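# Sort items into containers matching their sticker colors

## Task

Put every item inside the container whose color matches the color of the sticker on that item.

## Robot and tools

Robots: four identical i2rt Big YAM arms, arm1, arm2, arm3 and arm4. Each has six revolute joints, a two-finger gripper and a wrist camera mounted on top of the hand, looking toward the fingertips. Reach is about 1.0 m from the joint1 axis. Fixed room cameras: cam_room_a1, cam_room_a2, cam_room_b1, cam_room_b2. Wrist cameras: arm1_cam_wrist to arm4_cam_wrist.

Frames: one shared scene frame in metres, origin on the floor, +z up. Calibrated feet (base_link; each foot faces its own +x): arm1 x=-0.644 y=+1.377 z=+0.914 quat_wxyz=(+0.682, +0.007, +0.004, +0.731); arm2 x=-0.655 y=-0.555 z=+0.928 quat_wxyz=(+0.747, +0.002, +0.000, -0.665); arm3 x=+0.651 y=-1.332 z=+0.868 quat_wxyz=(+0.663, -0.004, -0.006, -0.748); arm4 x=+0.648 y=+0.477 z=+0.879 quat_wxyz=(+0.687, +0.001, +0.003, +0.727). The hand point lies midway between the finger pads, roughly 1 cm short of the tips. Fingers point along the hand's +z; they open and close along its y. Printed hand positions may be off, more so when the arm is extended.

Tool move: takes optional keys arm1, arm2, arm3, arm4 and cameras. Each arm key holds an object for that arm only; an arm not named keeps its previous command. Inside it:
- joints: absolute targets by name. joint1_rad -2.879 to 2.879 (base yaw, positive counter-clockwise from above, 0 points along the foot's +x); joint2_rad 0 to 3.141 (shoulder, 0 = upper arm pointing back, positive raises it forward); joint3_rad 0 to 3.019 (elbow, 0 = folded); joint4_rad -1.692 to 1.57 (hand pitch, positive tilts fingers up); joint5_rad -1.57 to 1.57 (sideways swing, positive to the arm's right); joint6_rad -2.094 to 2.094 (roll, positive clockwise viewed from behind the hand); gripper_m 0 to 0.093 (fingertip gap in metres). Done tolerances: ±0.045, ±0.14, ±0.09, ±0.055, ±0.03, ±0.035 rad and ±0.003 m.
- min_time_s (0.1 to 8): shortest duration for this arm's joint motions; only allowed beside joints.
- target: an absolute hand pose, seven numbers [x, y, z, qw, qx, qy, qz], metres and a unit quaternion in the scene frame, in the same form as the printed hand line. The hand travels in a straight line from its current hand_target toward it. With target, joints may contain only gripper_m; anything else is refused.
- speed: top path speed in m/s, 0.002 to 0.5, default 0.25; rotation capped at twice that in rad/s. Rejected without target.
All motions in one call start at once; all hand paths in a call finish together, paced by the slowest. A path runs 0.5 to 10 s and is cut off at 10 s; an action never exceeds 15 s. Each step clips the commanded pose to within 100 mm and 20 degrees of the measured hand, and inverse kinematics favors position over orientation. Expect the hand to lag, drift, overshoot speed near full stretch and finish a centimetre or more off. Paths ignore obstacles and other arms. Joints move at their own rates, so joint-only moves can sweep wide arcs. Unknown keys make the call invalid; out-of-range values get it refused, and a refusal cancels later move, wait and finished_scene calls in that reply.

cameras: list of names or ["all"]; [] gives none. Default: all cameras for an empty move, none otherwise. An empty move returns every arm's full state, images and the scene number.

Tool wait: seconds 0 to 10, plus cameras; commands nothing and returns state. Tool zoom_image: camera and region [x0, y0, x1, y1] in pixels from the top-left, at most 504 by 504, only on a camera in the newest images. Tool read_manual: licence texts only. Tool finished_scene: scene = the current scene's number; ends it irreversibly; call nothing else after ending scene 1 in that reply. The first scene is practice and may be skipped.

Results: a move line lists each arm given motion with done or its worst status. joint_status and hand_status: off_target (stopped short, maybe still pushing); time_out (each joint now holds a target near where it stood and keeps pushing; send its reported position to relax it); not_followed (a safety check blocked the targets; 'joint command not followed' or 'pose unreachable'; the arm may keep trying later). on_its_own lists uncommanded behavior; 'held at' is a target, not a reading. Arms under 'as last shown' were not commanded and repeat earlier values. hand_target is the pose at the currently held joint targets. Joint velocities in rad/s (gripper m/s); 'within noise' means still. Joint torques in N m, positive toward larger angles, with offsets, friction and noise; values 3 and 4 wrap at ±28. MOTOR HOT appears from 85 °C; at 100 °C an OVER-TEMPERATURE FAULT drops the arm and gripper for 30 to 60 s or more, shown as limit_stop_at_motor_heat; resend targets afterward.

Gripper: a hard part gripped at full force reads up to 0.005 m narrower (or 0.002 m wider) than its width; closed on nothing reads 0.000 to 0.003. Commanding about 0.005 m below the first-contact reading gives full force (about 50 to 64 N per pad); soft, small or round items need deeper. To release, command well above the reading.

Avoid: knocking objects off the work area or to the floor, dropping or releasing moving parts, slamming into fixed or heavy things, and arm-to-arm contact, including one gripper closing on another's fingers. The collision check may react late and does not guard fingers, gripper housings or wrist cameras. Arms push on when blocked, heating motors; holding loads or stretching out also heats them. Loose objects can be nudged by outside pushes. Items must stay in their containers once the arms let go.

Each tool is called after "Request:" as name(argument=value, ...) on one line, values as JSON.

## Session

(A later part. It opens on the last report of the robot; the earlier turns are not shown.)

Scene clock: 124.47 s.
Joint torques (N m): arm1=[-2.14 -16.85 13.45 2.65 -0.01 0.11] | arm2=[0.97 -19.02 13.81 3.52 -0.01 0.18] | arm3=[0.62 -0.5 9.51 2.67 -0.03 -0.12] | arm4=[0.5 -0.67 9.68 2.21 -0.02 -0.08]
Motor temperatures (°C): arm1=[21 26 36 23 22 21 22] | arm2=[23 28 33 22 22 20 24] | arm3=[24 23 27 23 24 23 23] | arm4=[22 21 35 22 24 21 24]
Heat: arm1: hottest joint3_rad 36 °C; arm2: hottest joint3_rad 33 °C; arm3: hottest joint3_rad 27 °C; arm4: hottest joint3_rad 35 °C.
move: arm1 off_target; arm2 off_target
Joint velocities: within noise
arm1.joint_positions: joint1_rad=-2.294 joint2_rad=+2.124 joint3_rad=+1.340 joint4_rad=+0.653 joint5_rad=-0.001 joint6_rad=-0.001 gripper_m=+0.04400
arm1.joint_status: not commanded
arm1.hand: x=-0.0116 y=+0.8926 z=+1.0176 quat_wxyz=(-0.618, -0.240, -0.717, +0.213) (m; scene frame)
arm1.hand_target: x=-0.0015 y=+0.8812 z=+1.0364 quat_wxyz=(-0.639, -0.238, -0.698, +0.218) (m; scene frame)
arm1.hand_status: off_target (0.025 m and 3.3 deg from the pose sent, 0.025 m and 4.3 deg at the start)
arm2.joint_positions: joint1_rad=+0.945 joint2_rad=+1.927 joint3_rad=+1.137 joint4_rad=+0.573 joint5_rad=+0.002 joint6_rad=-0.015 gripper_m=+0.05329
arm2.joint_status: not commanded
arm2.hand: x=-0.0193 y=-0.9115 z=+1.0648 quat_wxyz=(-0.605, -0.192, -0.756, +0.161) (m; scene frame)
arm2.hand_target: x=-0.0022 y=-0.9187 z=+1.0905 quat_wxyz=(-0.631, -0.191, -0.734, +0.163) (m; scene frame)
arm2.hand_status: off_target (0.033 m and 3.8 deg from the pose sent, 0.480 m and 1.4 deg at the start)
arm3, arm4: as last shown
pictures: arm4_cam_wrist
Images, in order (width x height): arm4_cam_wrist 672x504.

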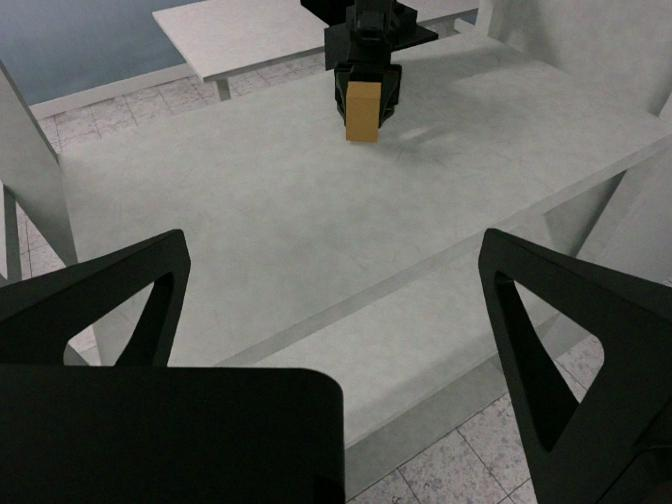

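Request:
move(arm1={"target":[0.0,0.88,1.028,0.6633,0.2305,0.6751,-0.2265],"speed":0.08}, arm2={"target":[0.01,-0.926,1.055,0.6394,0.188,0.7266,-0.166],"speed":0.1}, cameras=["arm4_cam_wrist","arm3_cam_wrist"])

Request:
zoom_image(camera="arm4_cam_wrist", region=[290, 30, 450, 190])

Request:
zoom_image(camera="arm3_cam_wrist", region=[250, 30, 450, 230])

Scene clock: 131.33 s.
Joint torques (N m): arm1=[-1.96 -15.27 13.05 2.39 -0.01 0.05] | arm2=[0.91 -19.6 13.24 3.74 -0.1 0.17] | arm3=[0.67 -0.73 9.47 2.65 -0.03 -0.11] | arm4=[0.97 -0.5 9.73 2.39 0 -0.09]
Motor temperatures (°C): arm1=[21 27 37 23 21 21 22] | arm2=[23 28 33 22 22 20 24] | arm3=[24 23 28 23 24 23 23] | arm4=[22 21 36 22 24 21 24]
Heat: arm1: hottest joint3_rad 37 °C; arm2: hottest joint3_rad 33 °C; arm3: hottest joint3_rad 28 °C; arm4: hottest joint3_rad 36 °C.
move: arm1 off_target; arm2 off_target
Joint velocities: within noise
arm1.joint_positions: joint1_rad=-2.294 joint2_rad=+2.158 joint3_rad=+1.340 joint4_rad=+0.778 joint5_rad=-0.001 joint6_rad=+0.006 gripper_m=+0.04399
arm1.joint_status: not commanded
arm1.hand: x=-0.0098 y=+0.8913 z=+1.0220 quat_wxyz=(-0.651, -0.233, -0.688, +0.222) (m; scene frame)
arm1.hand_target: x=-0.0010 y=+0.8808 z=+1.0280 quat_wxyz=(-0.663, -0.230, -0.675, +0.227) (m; scene frame)
arm1.hand_status: off_target (0.016 m and 2.1 deg from the pose sent, 0.020 m and 7.3 deg at the start)
arm2.joint_positions: joint1_rad=+0.945 joint2_rad=+2.022 joint3_rad=+1.161 joint4_rad=+0.665 joint5_rad=+0.002 joint6_rad=-0.015 gripper_m=+0.05329
arm2.joint_status: not commanded
arm2.hand: x=-0.0091 y=-0.9170 z=+1.0317 quat_wxyz=(-0.613, -0.191, -0.749, +0.164) (m; scene frame)
arm2.hand_target: x=+0.0079 y=-0.9247 z=+1.0555 quat_wxyz=(-0.639, -0.188, -0.727, +0.166) (m; scene frame)
arm2.hand_status: off_target (0.031 m and 4.0 deg from the pose sent, 0.034 m and 5.2 deg at the start)
arm3, arm4: as last shown
pictures: arm3_cam_wrist, arm4_cam_wrist
Images, in order (width x height): arm3_cam_wrist 672x504, arm4_cam_wrist 672x504.

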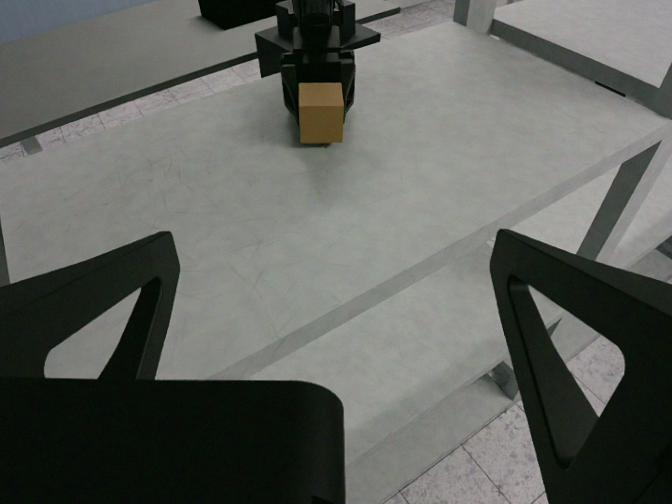

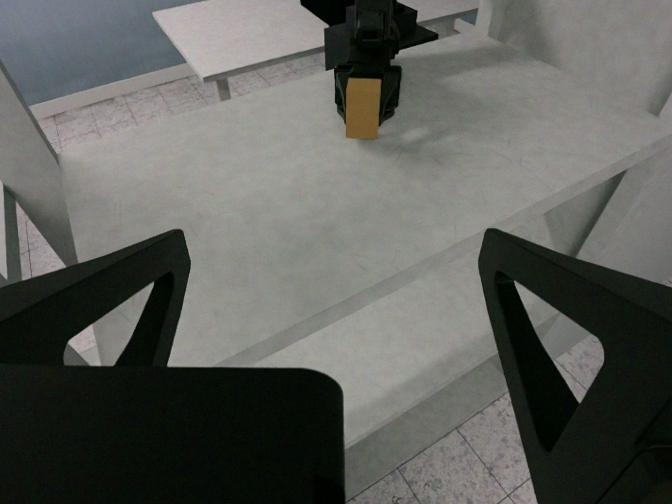

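Scaled by 3.150.

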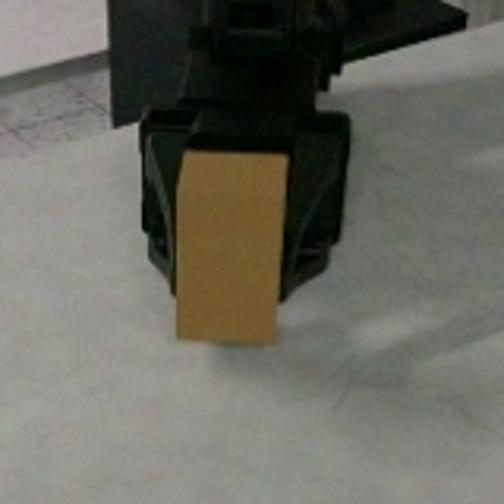

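Scaled by 2.520.

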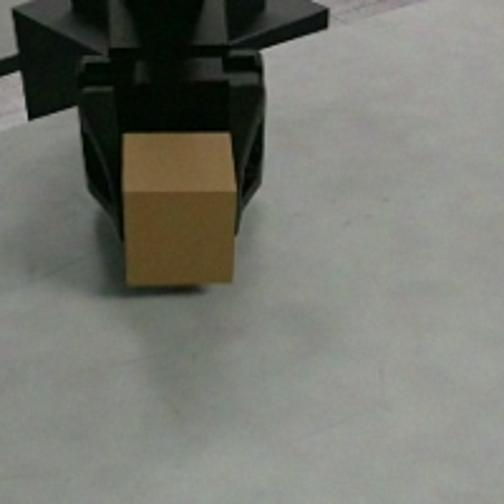

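Request:
move(arm1={"target":[0.0,0.88,1.018,0.6515,0.2344,0.6865,-0.2224],"speed":0.08}, arm2={"target":[0.012,-0.928,1.043,0.6601,0.1837,0.7079,-0.1713],"speed":0.1}, cameras=["arm4_cam_wrist","arm3_cam_wrist"])

Request:
zoom_image(camera="arm4_cam_wrist", region=[290, 30, 450, 190])

Request:
zoom_image(camera="arm3_cam_wrist", region=[250, 30, 450, 230])

Scene clock: 140.80 s.
Joint torques (N m): arm1=[-1.9 -16.09 13.22 1.22 0.05 0.02] | arm2=[0.91 -19.25 12.75 3.74 -0.12 0.16] | arm3=[0.73 -0.62 9.51 2.63 -0.03 -0.12] | arm4=[0.79 -0.62 9.68 2.19 -0.01 -0.1]
Motor temperatures (°C): arm1=[21 27 37 23 21 21 22] | arm2=[23 28 33 23 22 20 24] | arm3=[24 23 28 23 24 23 23] | arm4=[22 21 36 22 24 21 24]
Heat: arm1: hottest joint3_rad 37 °C; arm2: hottest joint3_rad 33 °C; arm3: hottest joint3_rad 28 °C; arm4: hottest joint3_rad 36 °C.
move: arm1 off_target; arm2 off_target
Joint velocities: within noise
arm1.joint_positions: joint1_rad=-2.294 joint2_rad=+2.158 joint3_rad=+1.340 joint4_rad=+0.778 joint5_rad=-0.001 joint6_rad=+0.007 gripper_m=+0.04399
arm1.joint_status: not commanded
arm1.hand: x=-0.0098 y=+0.8913 z=+1.0220 quat_wxyz=(-0.651, -0.233, -0.688, +0.221) (m; scene frame)
arm1.hand_target: x=-0.0010 y=+0.8807 z=+1.0182 quat_wxyz=(-0.652, -0.234, -0.686, +0.222) (m; scene frame)
arm1.hand_status: off_target (0.015 m and 0.2 deg from the pose sent, 0.015 m and 0.3 deg at the start)
arm2.joint_positions: joint1_rad=+0.945 joint2_rad=+2.070 joint3_rad=+1.166 joint4_rad=+0.774 joint5_rad=+0.002 joint6_rad=-0.014 gripper_m=+0.05329
arm2.joint_status: not commanded
arm2.hand: x=-0.0050 y=-0.9192 z=+1.0261 quat_wxyz=(-0.638, -0.186, -0.728, +0.170) (m; scene frame)
arm2.hand_target: x=+0.0103 y=-0.9269 z=+1.0433 quat_wxyz=(-0.660, -0.184, -0.708, +0.171) (m; scene frame)
arm2.hand_status: off_target (0.026 m and 3.5 deg from the pose sent, 0.026 m and 7.2 deg at the start)
arm3, arm4: as last shown
pictures: arm3_cam_wrist, arm4_cam_wrist
Images, in order (width x height): arm3_cam_wrist 672x504, arm4_cam_wrist 672x504.

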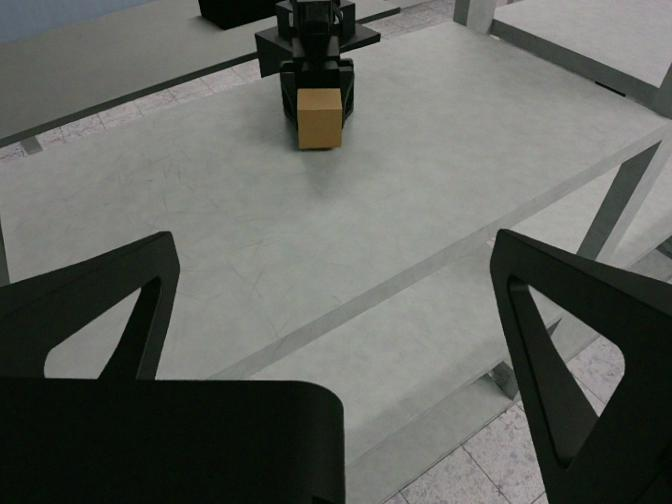

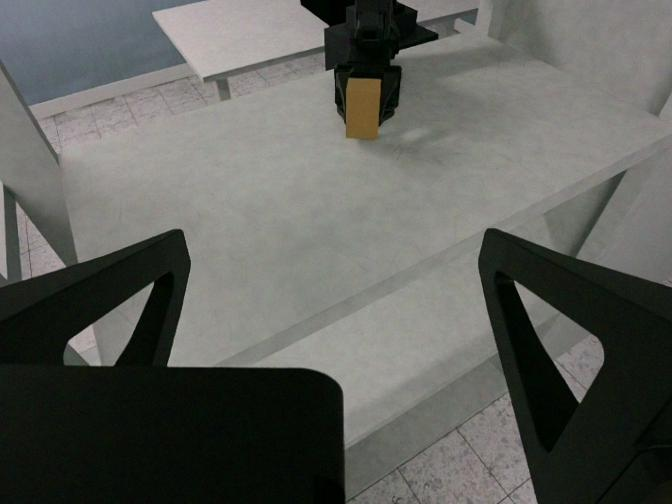

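Scaled by 3.150.

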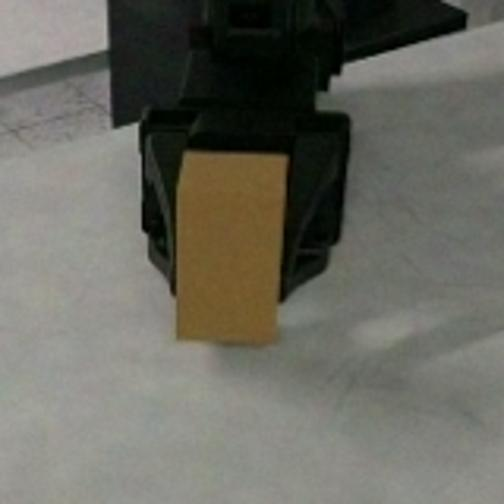

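Scaled by 2.520.

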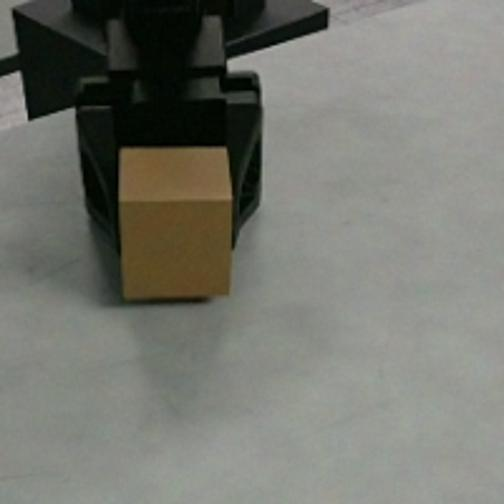

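Request:
move(arm1={"target":[0.0,0.88,1.008,0.6455,0.2363,0.6922,-0.2204],"speed":0.08}, arm2={"target":[0.012,-0.928,1.03,0.6539,0.1852,0.7136,-0.1697],"speed":0.08}, cameras=["arm4_cam_wrist","arm3_cam_wrist"])

Request:
zoom_image(camera="arm4_cam_wrist", region=[290, 30, 450, 190])

Request:
zoom_image(camera="arm3_cam_wrist", region=[250, 30, 450, 230])

Scene clock: 146.87 s.
Joint torques (N m): arm1=[-2.49 -14.56 12.68 1.02 0.03 0.02] | arm2=[0.91 -18.26 12.51 3.56 -0.11 0.16] | arm3=[0.73 -0.5 9.5 2.62 -0.02 -0.12] | arm4=[0.91 -0.85 9.78 2.26 0.02 -0.12]
Motor temperatures (°C): arm1=[21 27 37 23 21 21 22] | arm2=[23 28 33 23 22 20 24] | arm3=[24 23 28 23 24 23 23] | arm4=[22 21 36 22 24 21 24]
Heat: arm1: hottest joint3_rad 37 °C; arm2: hottest joint3_rad 33 °C; arm3: hottest joint3_rad 28 °C; arm4: hottest joint3_rad 36 °C.
move: arm1 off_target; arm2 off_target
Joint velocities: within noise
arm1.joint_positions: joint1_rad=-2.294 joint2_rad=+2.162 joint3_rad=+1.346 joint4_rad=+0.775 joint5_rad=-0.001 joint6_rad=+0.011 gripper_m=+0.04399
arm1.joint_status: not commanded
arm1.hand: x=-0.0083 y=+0.8901 z=+1.0214 quat_wxyz=(-0.651, -0.235, -0.687, +0.220) (m; scene frame)
arm1.hand_target: x=-0.0012 y=+0.8809 z=+1.0081 quat_wxyz=(-0.645, -0.236, -0.692, +0.220) (m; scene frame)
arm1.hand_status: off_target (0.019 m and 0.9 deg from the pose sent, 0.020 m and 0.9 deg at the start)
arm2.joint_positions: joint1_rad=+0.945 joint2_rad=+2.076 joint3_rad=+1.172 joint4_rad=+0.778 joint5_rad=+0.002 joint6_rad=-0.013 gripper_m=+0.05329
arm2.joint_status: not commanded
arm2.hand: x=-0.0032 y=-0.9202 z=+1.0258 quat_wxyz=(-0.639, -0.186, -0.727, +0.170) (m; scene frame)
arm2.hand_target: x=+0.0108 y=-0.9272 z=+1.0302 quat_wxyz=(-0.654, -0.185, -0.714, +0.170) (m; scene frame)
arm2.hand_status: off_target (0.018 m and 2.3 deg from the pose sent, 0.020 m and 2.5 deg at the start)
arm3, arm4: as last shown
pictures: arm3_cam_wrist, arm4_cam_wrist
Images, in order (width x height): arm3_cam_wrist 672x504, arm4_cam_wrist 672x504.

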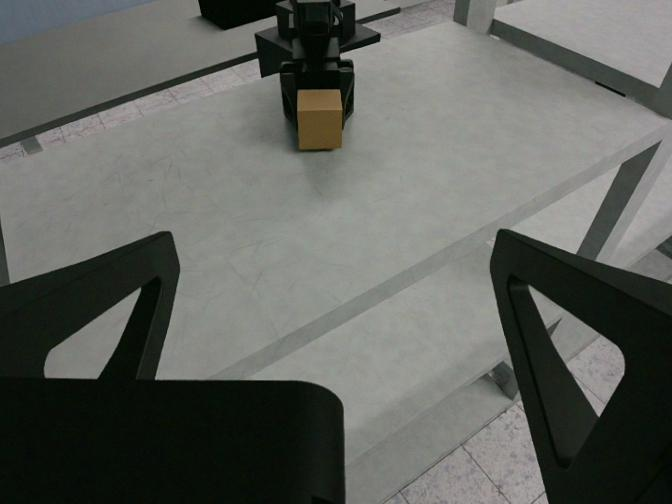

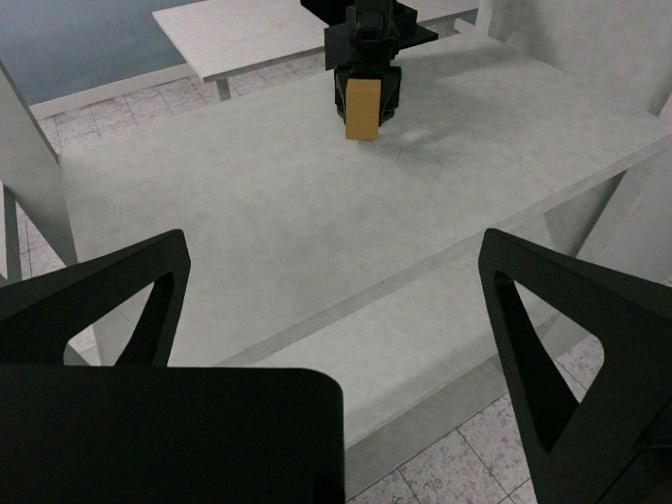

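Scaled by 3.150.

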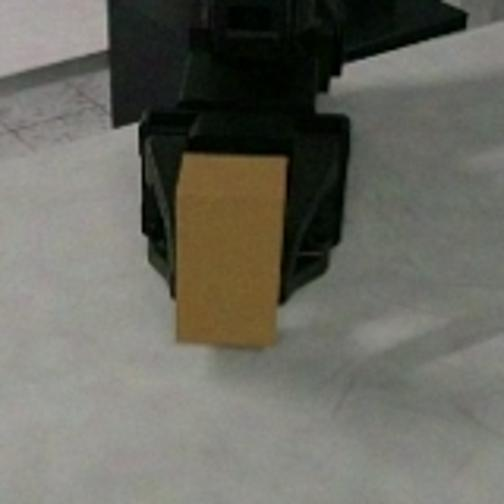

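Scaled by 2.520.

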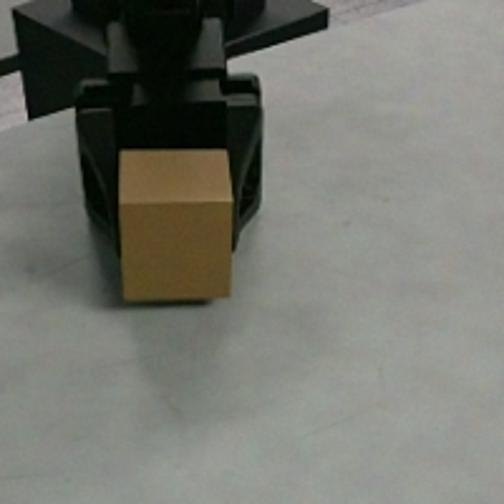

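Request:
move(arm1={"target":[-0.003,0.885,1.024,0.6515,0.2344,0.6865,-0.2224],"speed":0.1}, arm2={"target":[0.004,-0.923,1.03,0.6460,0.1868,0.7200,-0.1677],"speed":0.1})

Request:
move(arm1={"joints":{"gripper_m":0.093}}, arm2={"joints":{"gripper_m":0.093}}, cameras=["arm1_cam_wrist","arm2_cam_wrist"])

Scene clock: 155.23 s.
Joint torques (N m): arm1=[-1.73 -17.79 11.06 1.28 0.16 -0.01] | arm2=[0.85 -20.19 10.29 2.86 -0.07 0.16] | arm3=[0.56 -0.56 9.54 2.62 -0.03 -0.12] | arm4=[1.08 -0.85 9.66 2.18 0 -0.09]
Motor temperatures (°C): arm1=[21 27 36 23 21 21 22] | arm2=[23 28 33 23 22 20 24] | arm3=[24 23 28 23 24 23 23] | arm4=[22 21 36 22 24 21 24]
Heat: arm1: hottest joint3_rad 36 °C; arm2: hottest joint3_rad 33 °C; arm3: hottest joint3_rad 28 °C; arm4: hottest joint3_rad 36 °C.
move: arm1 done; arm2 done
Joint velocities: within noise
arm1.joint_positions: joint1_rad=-2.294 joint2_rad=+2.162 joint3_rad=+1.346 joint4_rad=+0.775 joint5_rad=-0.001 joint6_rad=+0.011 gripper_m=+0.04399
arm1.joint_status: not commanded
arm1.hand: x=-0.0083 y=+0.8901 z=+1.0214 quat_wxyz=(-0.651, -0.235, -0.687, +0.220) (m; scene frame)
arm1.hand_target: x=-0.0032 y=+0.8852 z=+1.0241 quat_wxyz=(-0.651, -0.234, -0.686, +0.222) (m; scene frame)
arm1.hand_status: done (0.008 m and 0.3 deg from the pose sent, 0.008 m and 0.3 deg at the start)
arm2.joint_positions: joint1_rad=+0.945 joint2_rad=+2.076 joint3_rad=+1.172 joint4_rad=+0.778 joint5_rad=+0.002 joint6_rad=-0.013 gripper_m=+0.05329
arm2.joint_status: not commanded
arm2.hand: x=-0.0032 y=-0.9202 z=+1.0258 quat_wxyz=(-0.639, -0.186, -0.727, +0.170) (m; scene frame)
arm2.hand_target: x=+0.0038 y=-0.9228 z=+1.0301 quat_wxyz=(-0.646, -0.187, -0.720, +0.168) (m; scene frame)
arm2.hand_status: done (0.009 m and 1.1 deg from the pose sent, 0.009 m and 1.2 deg at the start)
arm3, arm4: as last shown
pictures: none

Scene clock: 155.83 s.
Joint torques (N m): arm1=[-1.61 -18.14 11.15 1.25 -0.1 0.04] | arm2=[0.79 -20.25 10.28 2.84 -0.07 0.15] | arm3=[0.62 -0.5 9.5 2.63 -0.02 -0.11] | arm4=[0.97 -0.56 9.63 2.41 0.01 -0.11]
Motor temperatures (°C): arm1=[21 27 36 23 21 21 22] | arm2=[23 28 33 23 22 20 24] | arm3=[24 23 28 23 24 23 23] | arm4=[22 21 36 22 24 21 24]
Heat: arm1: hottest joint3_rad 36 °C; arm2: hottest joint3_rad 33 °C; arm3: hottest joint3_rad 28 °C; arm4: hottest joint3_rad 36 °C.
move: arm1 done; arm2 done
Joint velocities: within noise
arm1.joint_positions: joint1_rad=-2.300 joint2_rad=+2.162 joint3_rad=+1.346 joint4_rad=+0.775 joint5_rad=+0.005 joint6_rad=+0.011 gripper_m=+0.09294
arm1.joint_status: all done
arm1.hand: x=-0.0119 y=+0.8855 z=+1.0215 quat_wxyz=(-0.650, -0.239, -0.686, +0.224) (m; scene frame)
arm1.hand_target: x=-0.0033 y=+0.8851 z=+1.0241 quat_wxyz=(-0.651, -0.234, -0.686, +0.222) (m; scene frame)
arm1.hand_status: not commanded
arm2.joint_positions: joint1_rad=+0.945 joint2_rad=+2.076 joint3_rad=+1.172 joint4_rad=+0.778 joint5_rad=+0.002 joint6_rad=-0.013 gripper_m=+0.09292
arm2.joint_status: all done
arm2.hand: x=-0.0032 y=-0.9202 z=+1.0258 quat_wxyz=(-0.639, -0.186, -0.727, +0.170) (m; scene frame)
arm2.hand_target: x=+0.0038 y=-0.9228 z=+1.0301 quat_wxyz=(-0.646, -0.187, -0.720, +0.168) (m; scene frame)
arm2.hand_status: not commanded
arm3, arm4: as last shown
pictures: arm1_cam_wrist, arm2_cam_wrist
Images, in order (width x height): arm1_cam_wrist 672x504, arm2_cam_wrist 672x504.

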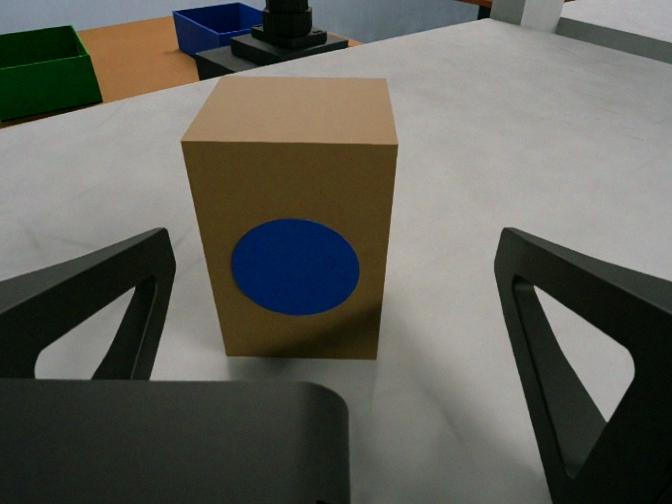

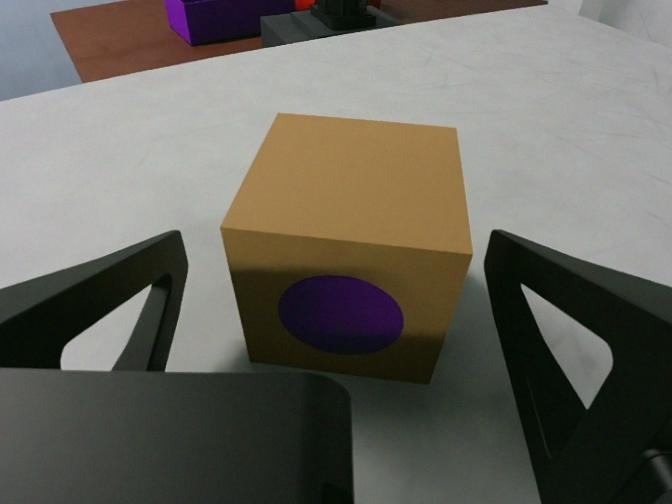

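Request:
move(arm1={"target":[-0.166,1.012,1.045,0.6515,0.2344,0.6865,-0.2224],"speed":0.2}, arm2={"target":[-0.180,-0.827,1.045,0.6460,0.1868,0.7200,-0.1677],"speed":0.2})

Request:
move(arm1={"target":[-0.37,1.17,1.25,0.6166,0.2451,0.7179,-0.2105]}, arm2={"target":[-0.37,-0.715,1.25,0.6306,0.1906,0.7343,-0.1637]}, arm3={"target":[0.166,-1.042,1.05,0.1973,-0.7198,0.2269,0.6257]}, arm4={"target":[0.150,0.773,1.05,0.2109,-0.7146,0.2426,0.6213]}, cameras=["arm3_cam_wrist","arm4_cam_wrist"])

Scene clock: 174.07 s.
Joint torques (N m): arm1=[-1.08 -12.22 6.54 2.59 0.01 -0.02] | arm2=[-0.09 -14.39 5.74 3.49 -0.19 0.13] | arm3=[0.56 -0.62 9.48 2.63 -0.03 -0.12] | arm4=[0.67 -0.67 9.76 2.19 -0.01 -0.1]
Motor temperatures (°C): arm1=[21 28 35 23 21 21 22] | arm2=[23 27 33 23 22 20 24] | arm3=[24 23 28 23 24 23 23] | arm4=[22 21 36 22 24 21 24]
Heat: arm1: hottest joint3_rad 35 °C; arm2: hottest joint3_rad 33 °C; arm3: hottest joint3_rad 28 °C; arm4: hottest joint3_rad 36 °C.
move: arm1 off_target; arm2 done
Joint velocities: within noise
arm1.joint_positions: joint1_rad=-2.300 joint2_rad=+1.805 joint3_rad=+0.709 joint4_rad=+1.018 joint5_rad=+0.005 joint6_rad=+0.014 gripper_m=+0.09296
arm1.joint_status: not commanded
arm1.hand: x=-0.1706 y=+1.0089 z=+1.0297 quat_wxyz=(-0.638, -0.244, -0.697, +0.219) (m; scene frame)
arm1.hand_target: x=-0.1662 y=+1.0120 z=+1.0448 quat_wxyz=(-0.651, -0.235, -0.686, +0.222) (m; scene frame)
arm1.hand_status: off_target (0.016 m and 2.3 deg from the pose sent, 0.201 m and 0.5 deg at the start)
arm2.joint_positions: joint1_rad=+0.942 joint2_rad=+1.736 joint3_rad=+0.573 joint4_rad=+1.029 joint5_rad=-0.010 joint6_rad=-0.013 gripper_m=+0.09293
arm2.joint_status: not commanded
arm2.hand: x=-0.1766 y=-0.8233 z=+1.0372 quat_wxyz=(-0.637, -0.184, -0.730, +0.166) (m; scene frame)
arm2.hand_target: x=-0.1800 y=-0.8271 z=+1.0450 quat_wxyz=(-0.646, -0.187, -0.721, +0.168) (m; scene frame)
arm2.hand_status: done (0.009 m and 1.6 deg from the pose sent, 0.201 m and 1.2 deg at the start)
arm3, arm4: as last shown
pictures: none

Scene clock: 176.17 s.
Joint torques (N m): arm1=[-1.03 2.96 18.13 1.39 0.06 -0.02] | arm2=[1.38 -0.56 17.78 1.96 0.15 0.17] | arm3=[2.32 -11.93 9.88 2.65 0.12 -0.07] | arm4=[1.2 -12.63 8.61 2.21 0.27 0.12]
Motor temperatures (°C): arm1=[21 28 35 23 21 21 22] | arm2=[23 27 33 22 22 20 23] | arm3=[24 23 28 23 24 23 23] | arm4=[22 21 36 22 24 21 24]
Heat: arm1: hottest joint3_rad 35 °C; arm2: hottest joint3_rad 33 °C; arm3: hottest joint3_rad 28 °C; arm4: hottest joint3_rad 36 °C.
move: arm1 off_target; arm2 off_target; arm3 off_target; arm4 off_target
Joint velocities: within noise
arm1.joint_positions: joint1_rad=-2.300 joint2_rad=+0.440 joint3_rad=+0.429 joint4_rad=-0.177 joint5_rad=+0.005 joint6_rad=+0.014 gripper_m=+0.09296
arm1.joint_status: not commanded
arm1.hand: x=-0.3763 y=+1.1706 z=+1.2123 quat_wxyz=(-0.598, -0.256, -0.731, +0.206) (m; scene frame)
arm1.hand_target: x=-0.3720 y=+1.1712 z=+1.2494 quat_wxyz=(-0.617, -0.245, -0.718, +0.210) (m; scene frame)
arm1.hand_status: off_target (0.038 m and 2.9 deg from the pose sent, 0.338 m and 3.5 deg at the start)
arm2.joint_positions: joint1_rad=+0.942 joint2_rad=+0.395 joint3_rad=+0.379 joint4_rad=-0.189 joint5_rad=+0.000 joint6_rad=-0.013 gripper_m=+0.09293
arm2.joint_status: not commanded
arm2.hand: x=-0.3741 y=-0.7151 z=+1.2102 quat_wxyz=(-0.610, -0.193, -0.751, +0.162) (m; scene frame)
arm2.hand_target: x=-0.3720 y=-0.7142 z=+1.2493 quat_wxyz=(-0.631, -0.190, -0.734, +0.164) (m; scene frame)
arm2.hand_status: off_target (0.040 m and 3.1 deg from the pose sent, 0.307 m and 1.2 deg at the start)
arm3.joint_positions: joint1_rad=-1.964 joint2_rad=+1.522 joint3_rad=+0.609 joint4_rad=+0.721 joint5_rad=+0.110 joint6_rad=+0.008 gripper_m=+0.09400
arm3.joint_status: not commanded
arm3.hand: x=+0.1836 y=-1.0435 z=+1.0259 quat_wxyz=(+0.195, -0.737, +0.236, +0.603) (m; scene frame)
arm3.hand_target: x=+0.1673 y=-1.0427 z=+1.0503 quat_wxyz=(+0.197, -0.720, +0.227, +0.626) (m; scene frame)
arm3.hand_status: off_target (0.030 m and 3.5 deg from the pose sent, 0.308 m and 4.1 deg at the start)
arm4.joint_positions: joint1_rad=+1.025 joint2_rad=+1.596 joint3_rad=+0.652 joint4_rad=+0.749 joint5_rad=+0.167 joint6_rad=+0.013 gripper_m=+0.09398
arm4.joint_status: not commanded
arm4.hand: x=+0.1642 y=+0.7692 z=+1.0305 quat_wxyz=(-0.210, +0.732, -0.244, -0.601) (m; scene frame)
arm4.hand_target: x=+0.1509 y=+0.7725 z=+1.0502 quat_wxyz=(-0.211, +0.715, -0.243, -0.621) (m; scene frame)
arm4.hand_status: off_target (0.024 m and 3.1 deg from the pose sent, 0.327 m and 6.5 deg at the start)
pictures: arm3_cam_wrist, arm4_cam_wrist
Images, in order (width x height): arm3_cam_wrist 672x504, arm4_cam_wrist 672x504.

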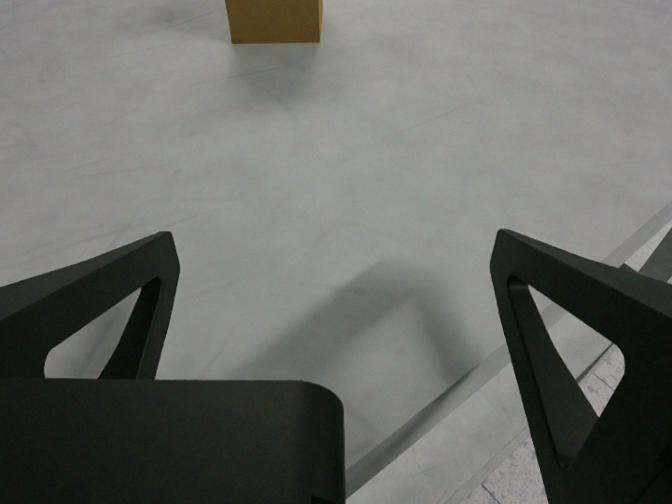

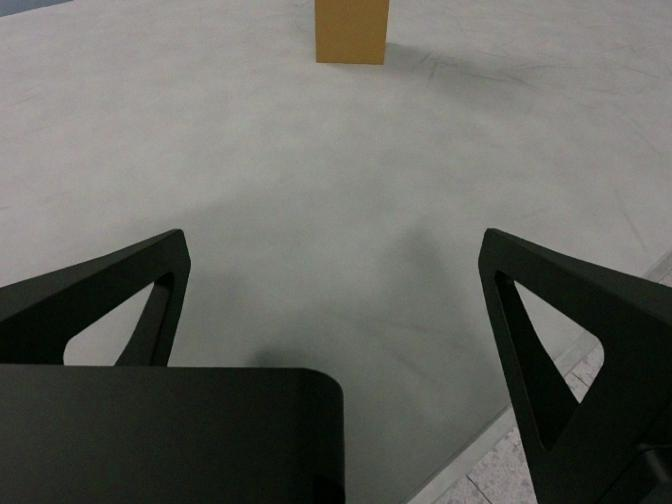

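Request:
move(arm3={"target":[0.042,-0.999,1.045,0.2032,-0.7032,0.2217,0.6443],"speed":0.2}, arm4={"target":[0.070,0.850,1.050,0.2171,-0.6981,0.2370,0.6397],"speed":0.2}, cameras=["arm3_cam_wrist","arm4_cam_wrist"])

Scene clock: 190.50 s.
Joint torques (N m): arm1=[-0.91 3.31 18.29 1.5 -0.01 -0.01] | arm2=[1.55 -0.67 17.8 1.95 0.16 0.16] | arm3=[2.2 -16.91 10.29 1.72 0.11 -0.11] | arm4=[0.79 -15.68 9.31 1.43 -0.03 -0.04]
Motor temperatures (°C): arm1=[21 27 39 23 21 21 22] | arm2=[23 27 36 22 22 20 23] | arm3=[24 23 28 23 24 23 23] | arm4=[22 22 36 22 24 21 24]
Heat: arm1: hottest joint3_rad 39 °C; arm2: hottest joint3_rad 36 °C; arm3: hottest joint3_rad 28 °C; arm4: hottest joint3_rad 36 °C.
move: arm3 off_target; arm4 off_target
Joint velocities: within noise
arm1, arm2: as last shown
arm3.joint_positions: joint1_rad=-1.921 joint2_rad=+1.815 joint3_rad=+0.974 joint4_rad=+0.735 joint5_rad=+0.151 joint6_rad=+0.007 gripper_m=+0.09400
arm3.joint_status: not commanded
arm3.hand: x=+0.0580 y=-0.9976 z=+1.0328 quat_wxyz=(+0.203, -0.710, +0.229, +0.634) (m; scene frame)
arm3.hand_target: x=+0.0429 y=-0.9995 z=+1.0452 quat_wxyz=(+0.203, -0.703, +0.222, +0.644) (m; scene frame)
arm3.hand_status: off_target (0.020 m and 1.6 deg from the pose sent, 0.150 m and 6.4 deg at the start)
arm4.joint_positions: joint1_rad=+0.976 joint2_rad=+1.819 joint3_rad=+0.956 joint4_rad=+0.755 joint5_rad=+0.116 joint6_rad=+0.013 gripper_m=+0.09398
arm4.joint_status: not commanded
arm4.hand: x=+0.0802 y=+0.8415 z=+1.0445 quat_wxyz=(-0.213, +0.703, -0.241, -0.634) (m; scene frame)
arm4.hand_target: x=+0.0706 y=+0.8497 z=+1.0500 quat_wxyz=(-0.217, +0.698, -0.237, -0.640) (m; scene frame)
arm4.hand_status: off_target (0.014 m and 1.1 deg from the pose sent, 0.126 m and 6.0 deg at the start)
pictures: arm3_cam_wrist, arm4_cam_wrist
Images, in order (width x height): arm3_cam_wrist 672x504, arm4_cam_wrist 672x504.

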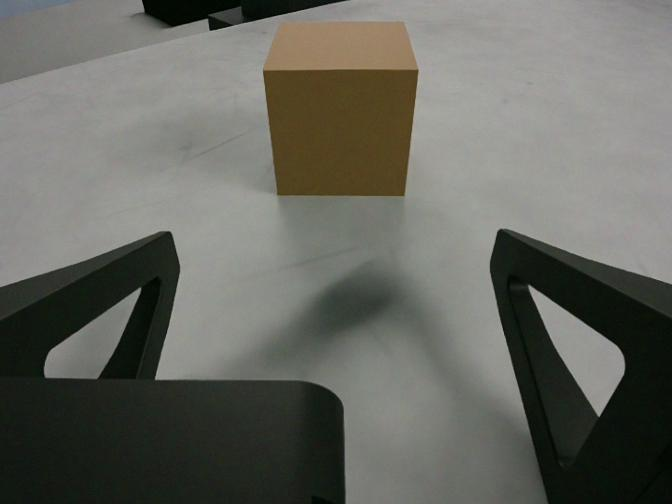

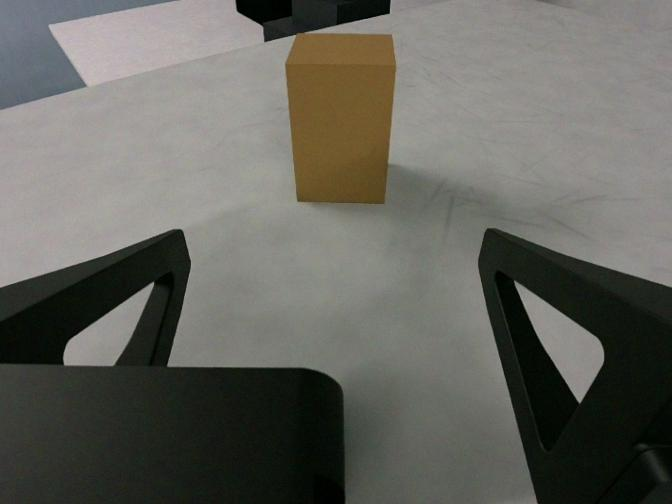

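Request:
move(arm3={"target":[-0.034,-0.944,1.03,0.2032,-0.7032,0.2217,0.6443],"speed":0.12}, arm4={"target":[-0.006,0.910,1.033,0.2171,-0.6981,0.2370,0.6397],"speed":0.12}, cameras=["arm3_cam_wrist","arm4_cam_wrist"])

Scene clock: 200.27 s.
Joint torques (N m): arm1=[-0.44 3.55 18.25 1.11 0.01 -0.06] | arm2=[1.32 -0.5 17.8 2 0.15 0.16] | arm3=[0.5 -18.9 10.99 1.16 -0.22 -0.01] | arm4=[0.73 -19.43 10.33 1.06 -0.02 -0.05]
Motor temperatures (°C): arm1=[21 26 40 23 21 21 22] | arm2=[23 26 38 22 22 20 23] | arm3=[24 23 28 23 24 23 23] | arm4=[22 22 36 22 24 21 24]
Heat: arm1: hottest joint3_rad 40 °C; arm2: hottest joint3_rad 38 °C; arm3: hottest joint3_rad 28 °C; arm4: hottest joint3_rad 36 °C.
move: arm3 off_target; arm4 off_target
Joint velocities: within noise
arm1, arm2: as last shown
arm3.joint_positions: joint1_rad=-1.921 joint2_rad=+1.999 joint3_rad=+1.273 joint4_rad=+0.655 joint5_rad=+0.133 joint6_rad=-0.005 gripper_m=+0.09400
arm3.joint_status: not commanded
arm3.hand: x=-0.0271 y=-0.9577 z=+1.0370 quat_wxyz=(+0.203, -0.702, +0.217, +0.647) (m; scene frame)
arm3.hand_target: x=-0.0329 y=-0.9445 z=+1.0301 quat_wxyz=(+0.203, -0.703, +0.222, +0.644) (m; scene frame)
arm3.hand_status: off_target (0.017 m and 0.7 deg from the pose sent, 0.106 m and 1.6 deg at the start)
arm4.joint_positions: joint1_rad=+0.958 joint2_rad=+2.026 joint3_rad=+1.259 joint4_rad=+0.671 joint5_rad=+0.096 joint6_rad=+0.013 gripper_m=+0.09398
arm4.joint_status: not commanded
arm4.hand: x=+0.0032 y=+0.8992 z=+1.0323 quat_wxyz=(-0.212, +0.699, -0.240, -0.639) (m; scene frame)
arm4.hand_target: x=-0.0052 y=+0.9095 z=+1.0329 quat_wxyz=(-0.217, +0.698, -0.237, -0.640) (m; scene frame)
arm4.hand_status: off_target (0.014 m and 0.7 deg from the pose sent, 0.111 m and 1.1 deg at the start)
pictures: arm3_cam_wrist, arm4_cam_wrist
Images, in order (width x height): arm3_cam_wrist 672x504, arm4_cam_wrist 672x504.

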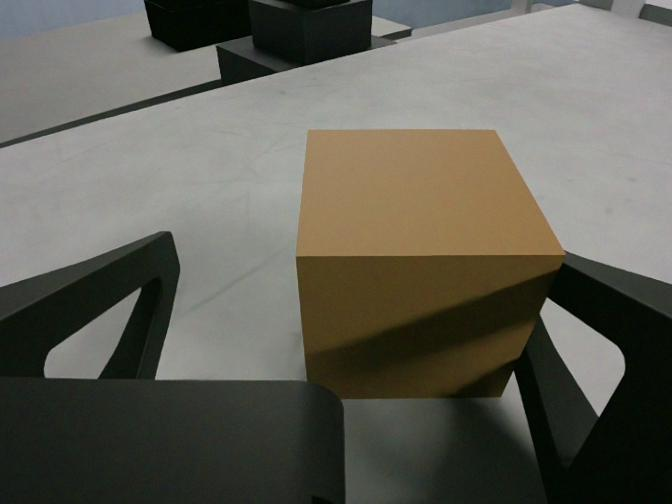

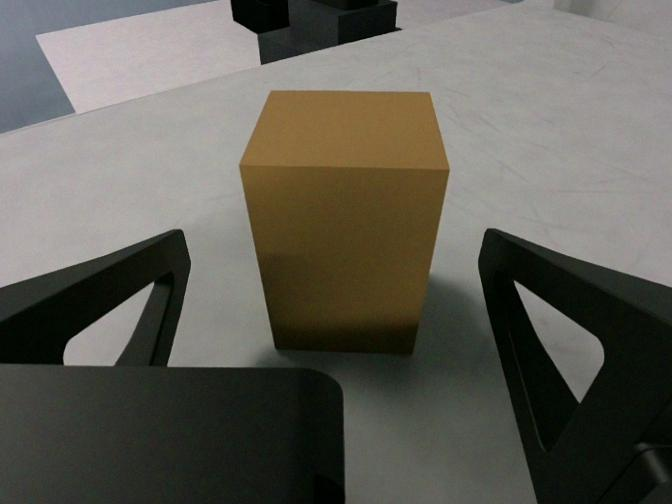

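Request:
move(arm3={"target":[-0.016,-0.932,1.008,0.2032,-0.7032,0.2217,0.6443],"speed":0.08}, arm4={"joints":{"gripper_m":0.03}}, cameras=["arm3_cam_wrist","arm4_cam_wrist"])

Scene clock: 209.07 s.
Joint torques (N m): arm1=[-1.03 2.43 18.35 1.28 -0.02 0.02] | arm2=[1.44 -0.62 17.78 1.94 0.16 0.16] | arm3=[-0.38 -18.2 7.24 2.06 0.05 -0.01] | arm4=[0.5 -19.49 10.3 1.09 0.02 -0.05]
Motor temperatures (°C): arm1=[21 26 42 23 21 21 22] | arm2=[23 26 39 22 22 20 23] | arm3=[24 24 30 23 24 23 23] | arm4=[22 22 36 22 24 21 24]
Heat: arm1: hottest joint3_rad 42 °C; arm2: hottest joint3_rad 39 °C; arm3: hottest joint3_rad 30 °C; arm4: hottest joint3_rad 36 °C.
move: arm3 off_target; arm4 off_target
Joint velocities: within noise
arm1, arm2: as last shown
arm3.joint_positions: joint1_rad=-1.938 joint2_rad=+2.011 joint3_rad=+1.273 joint4_rad=+0.696 joint5_rad=+0.096 joint6_rad=-0.007 gripper_m=+0.09400
arm3.joint_status: not commanded
arm3.hand: x=-0.0252 y=-0.9508 z=+1.0387 quat_wxyz=(+0.198, -0.694, +0.208, +0.660) (m; scene frame)
arm3.hand_target: x=-0.0148 y=-0.9332 z=+1.0083 quat_wxyz=(+0.203, -0.703, +0.222, +0.644) (m; scene frame)
arm3.hand_status: off_target (0.037 m and 2.7 deg from the pose sent, 0.040 m and 0.7 deg at the start)
arm4.joint_positions: joint1_rad=+0.958 joint2_rad=+2.026 joint3_rad=+1.259 joint4_rad=+0.671 joint5_rad=+0.095 joint6_rad=+0.013 gripper_m=+0.04438
arm4.joint_status: gripper_m off_target (ended at +0.04440, target +0.03000)
arm4.hand: x=+0.0033 y=+0.8993 z=+1.0323 quat_wxyz=(-0.212, +0.699, -0.240, -0.639) (m; scene frame)
arm4.hand_target: x=-0.0051 y=+0.9096 z=+1.0329 quat_wxyz=(-0.217, +0.698, -0.237, -0.640) (m; scene frame)
arm4.hand_status: not commanded
pictures: arm3_cam_wrist, arm4_cam_wrist
Images, in order (width x height): arm3_cam_wrist 672x504, arm4_cam_wrist 672x504.

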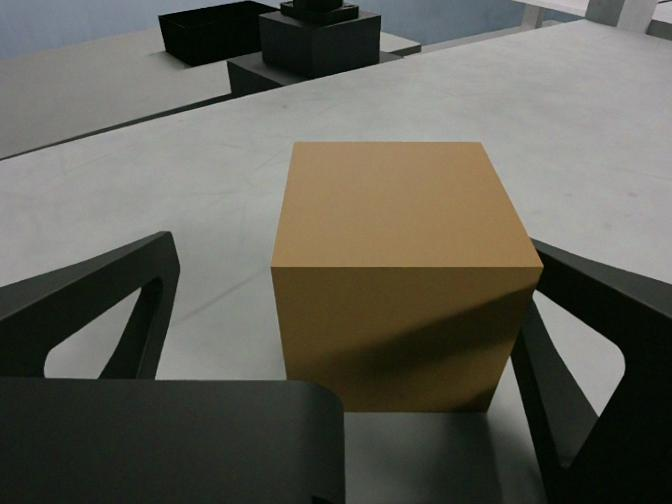

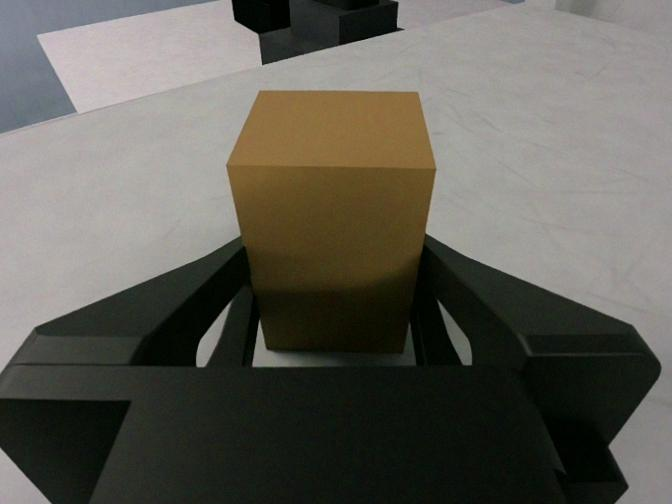

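Request:
move(arm3={"target":[-0.014,-0.934,1.036,0.1973,-0.7198,0.2269,0.6257],"speed":0.1}, arm4={"target":[0.12,0.82,1.10,0.2109,-0.7146,0.2426,0.6213],"speed":0.25}, cameras=["arm3_cam_wrist","arm4_cam_wrist"])

Request:
move(arm3={"joints":{"gripper_m":0.035}}, arm4={"target":[0.37,0.66,1.25,0.2109,-0.7146,0.2426,0.6213]}, cameras=["arm3_cam_wrist","arm4_cam_wrist"])

Scene clock: 223.87 s.
Joint torques (N m): arm1=[-1.2 2.49 18.29 1.25 -0.01 -0.03] | arm2=[1.38 -0.67 17.76 1.98 0.16 0.17] | arm3=[0.15 -21.83 8.64 1.11 0.13 0.02] | arm4=[1.61 -14.33 7.72 1.22 0.23 -0.01]
Motor temperatures (°C): arm1=[21 25 43 23 21 21 22] | arm2=[23 26 41 22 22 20 23] | arm3=[24 24 29 23 24 23 23] | arm4=[22 23 36 22 24 21 25]
Heat: arm1: hottest joint3_rad 43 °C; arm2: hottest joint3_rad 41 °C; arm3: hottest joint3_rad 29 °C; arm4: hottest joint3_rad 36 °C.
move: arm3 off_target; arm4 done
Joint velocities: within noise
arm1, arm2: as last shown
arm3.joint_positions: joint1_rad=-1.944 joint2_rad=+1.980 joint3_rad=+1.273 joint4_rad=+0.580 joint5_rad=+0.095 joint6_rad=-0.005 gripper_m=+0.09400
arm3.joint_status: not commanded
arm3.hand: x=-0.0199 y=-0.9491 z=+1.0333 quat_wxyz=(+0.193, -0.721, +0.216, +0.629) (m; scene frame)
arm3.hand_target: x=-0.0137 y=-0.9342 z=+1.0361 quat_wxyz=(+0.197, -0.720, +0.227, +0.626) (m; scene frame)
arm3.hand_status: off_target (0.016 m and 1.4 deg from the pose sent, 0.020 m and 5.4 deg at the start)
arm4.joint_positions: joint1_rad=+0.965 joint2_rad=+1.592 joint3_rad=+0.867 joint4_rad=+0.590 joint5_rad=+0.108 joint6_rad=+0.013 gripper_m=+0.04438
arm4.joint_status: not commanded
arm4.hand: x=+0.1226 y=+0.8225 z=+1.1015 quat_wxyz=(-0.211, +0.711, -0.244, -0.624) (m; scene frame)
arm4.hand_target: x=+0.1200 y=+0.8199 z=+1.0999 quat_wxyz=(-0.211, +0.715, -0.243, -0.621) (m; scene frame)
arm4.hand_status: done (0.004 m and 0.5 deg from the pose sent, 0.156 m and 2.7 deg at the start)
pictures: arm3_cam_wrist, arm4_cam_wrist
Images, in order (width x height): arm3_cam_wrist 672x504, arm4_cam_wrist 672x504.

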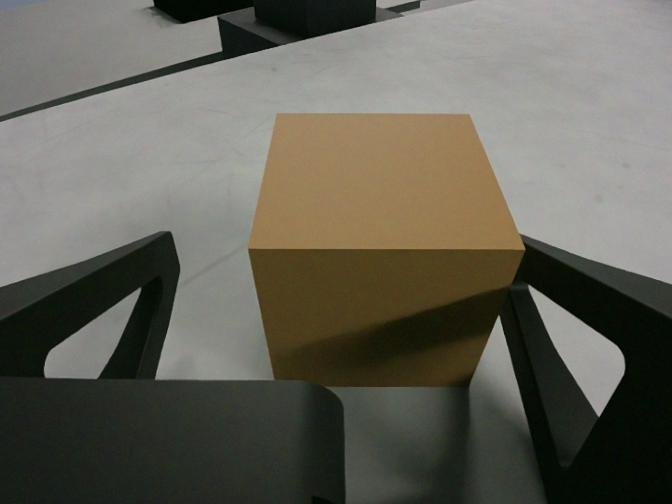

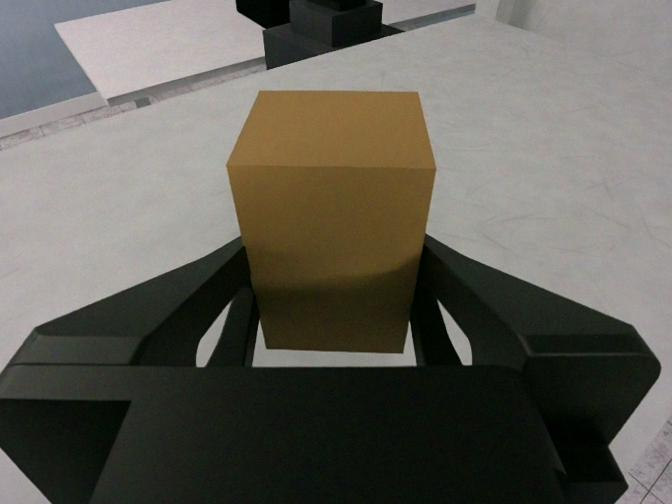

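Scene clock: 225.87 s.
Joint torques (N m): arm1=[-0.67 2.49 18.36 1.47 0.01 -0.03] | arm2=[1.38 -0.67 17.77 1.96 0.15 0.16] | arm3=[0.62 -21.71 8.64 1.16 0.08 0.02] | arm4=[1.61 0.79 11.56 1.33 0.26 0.11]
Motor temperatures (°C): arm1=[21 25 43 23 21 21 22] | arm2=[23 26 41 22 22 20 23] | arm3=[24 24 29 23 24 23 23] | arm4=[22 23 36 22 24 21 25]
Heat: arm1: hottest joint3_rad 43 °C; arm2: hottest joint3_rad 41 °C; arm3: hottest joint3_rad 29 °C; arm4: hottest joint3_rad 36 °C.
move: arm3 off_target; arm4 off_target
Joint velocities: within noise
arm1, arm2: as last shown
arm3.joint_positions: joint1_rad=-1.949 joint2_rad=+1.979 joint3_rad=+1.273 joint4_rad=+0.578 joint5_rad=+0.096 joint6_rad=-0.005 gripper_m=+0.05316
arm3.joint_status: gripper_m off_target (ended at +0.05320, target +0.03500)
arm3.hand: x=-0.0178 y=-0.9456 z=+1.0332 quat_wxyz=(+0.195, -0.721, +0.218, +0.628) (m; scene frame)
arm3.hand_target: x=-0.0138 y=-0.9343 z=+1.0359 quat_wxyz=(+0.197, -0.720, +0.227, +0.626) (m; scene frame)
arm3.hand_status: not commanded
arm4.joint_positions: joint1_rad=+1.019 joint2_rad=+0.440 joint3_rad=+0.551 joint4_rad=-0.264 joint5_rad=+0.162 joint6_rad=+0.013 gripper_m=+0.04438
arm4.joint_status: not commanded
arm4.hand: x=+0.3721 y=+0.6607 z=+1.2376 quat_wxyz=(-0.212, +0.718, -0.243, -0.617) (m; scene frame)
arm4.hand_target: x=+0.3702 y=+0.6599 z=+1.2498 quat_wxyz=(-0.211, +0.715, -0.242, -0.621) (m; scene frame)
arm4.hand_status: off_target (0.013 m and 0.7 deg from the pose sent, 0.331 m and 0.5 deg at the start)
pictures: arm3_cam_wrist, arm4_cam_wrist
Images, in order (width x height): arm3_cam_wrist 672x504, arm4_cam_wrist 672x504.

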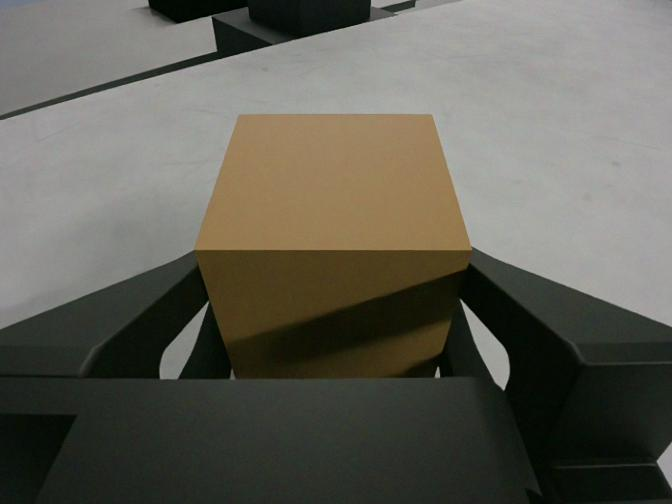

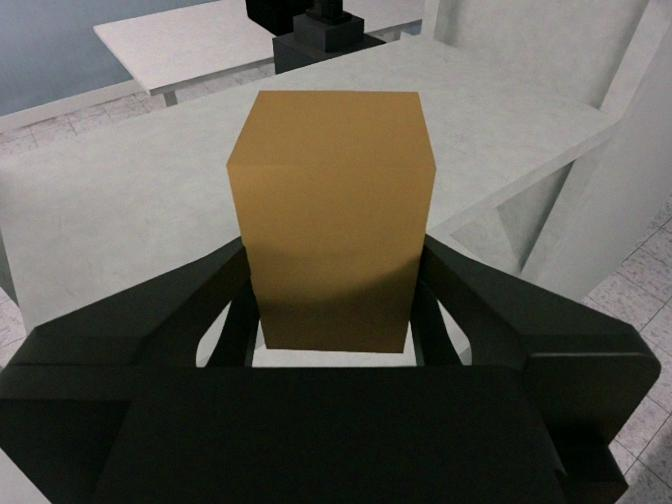

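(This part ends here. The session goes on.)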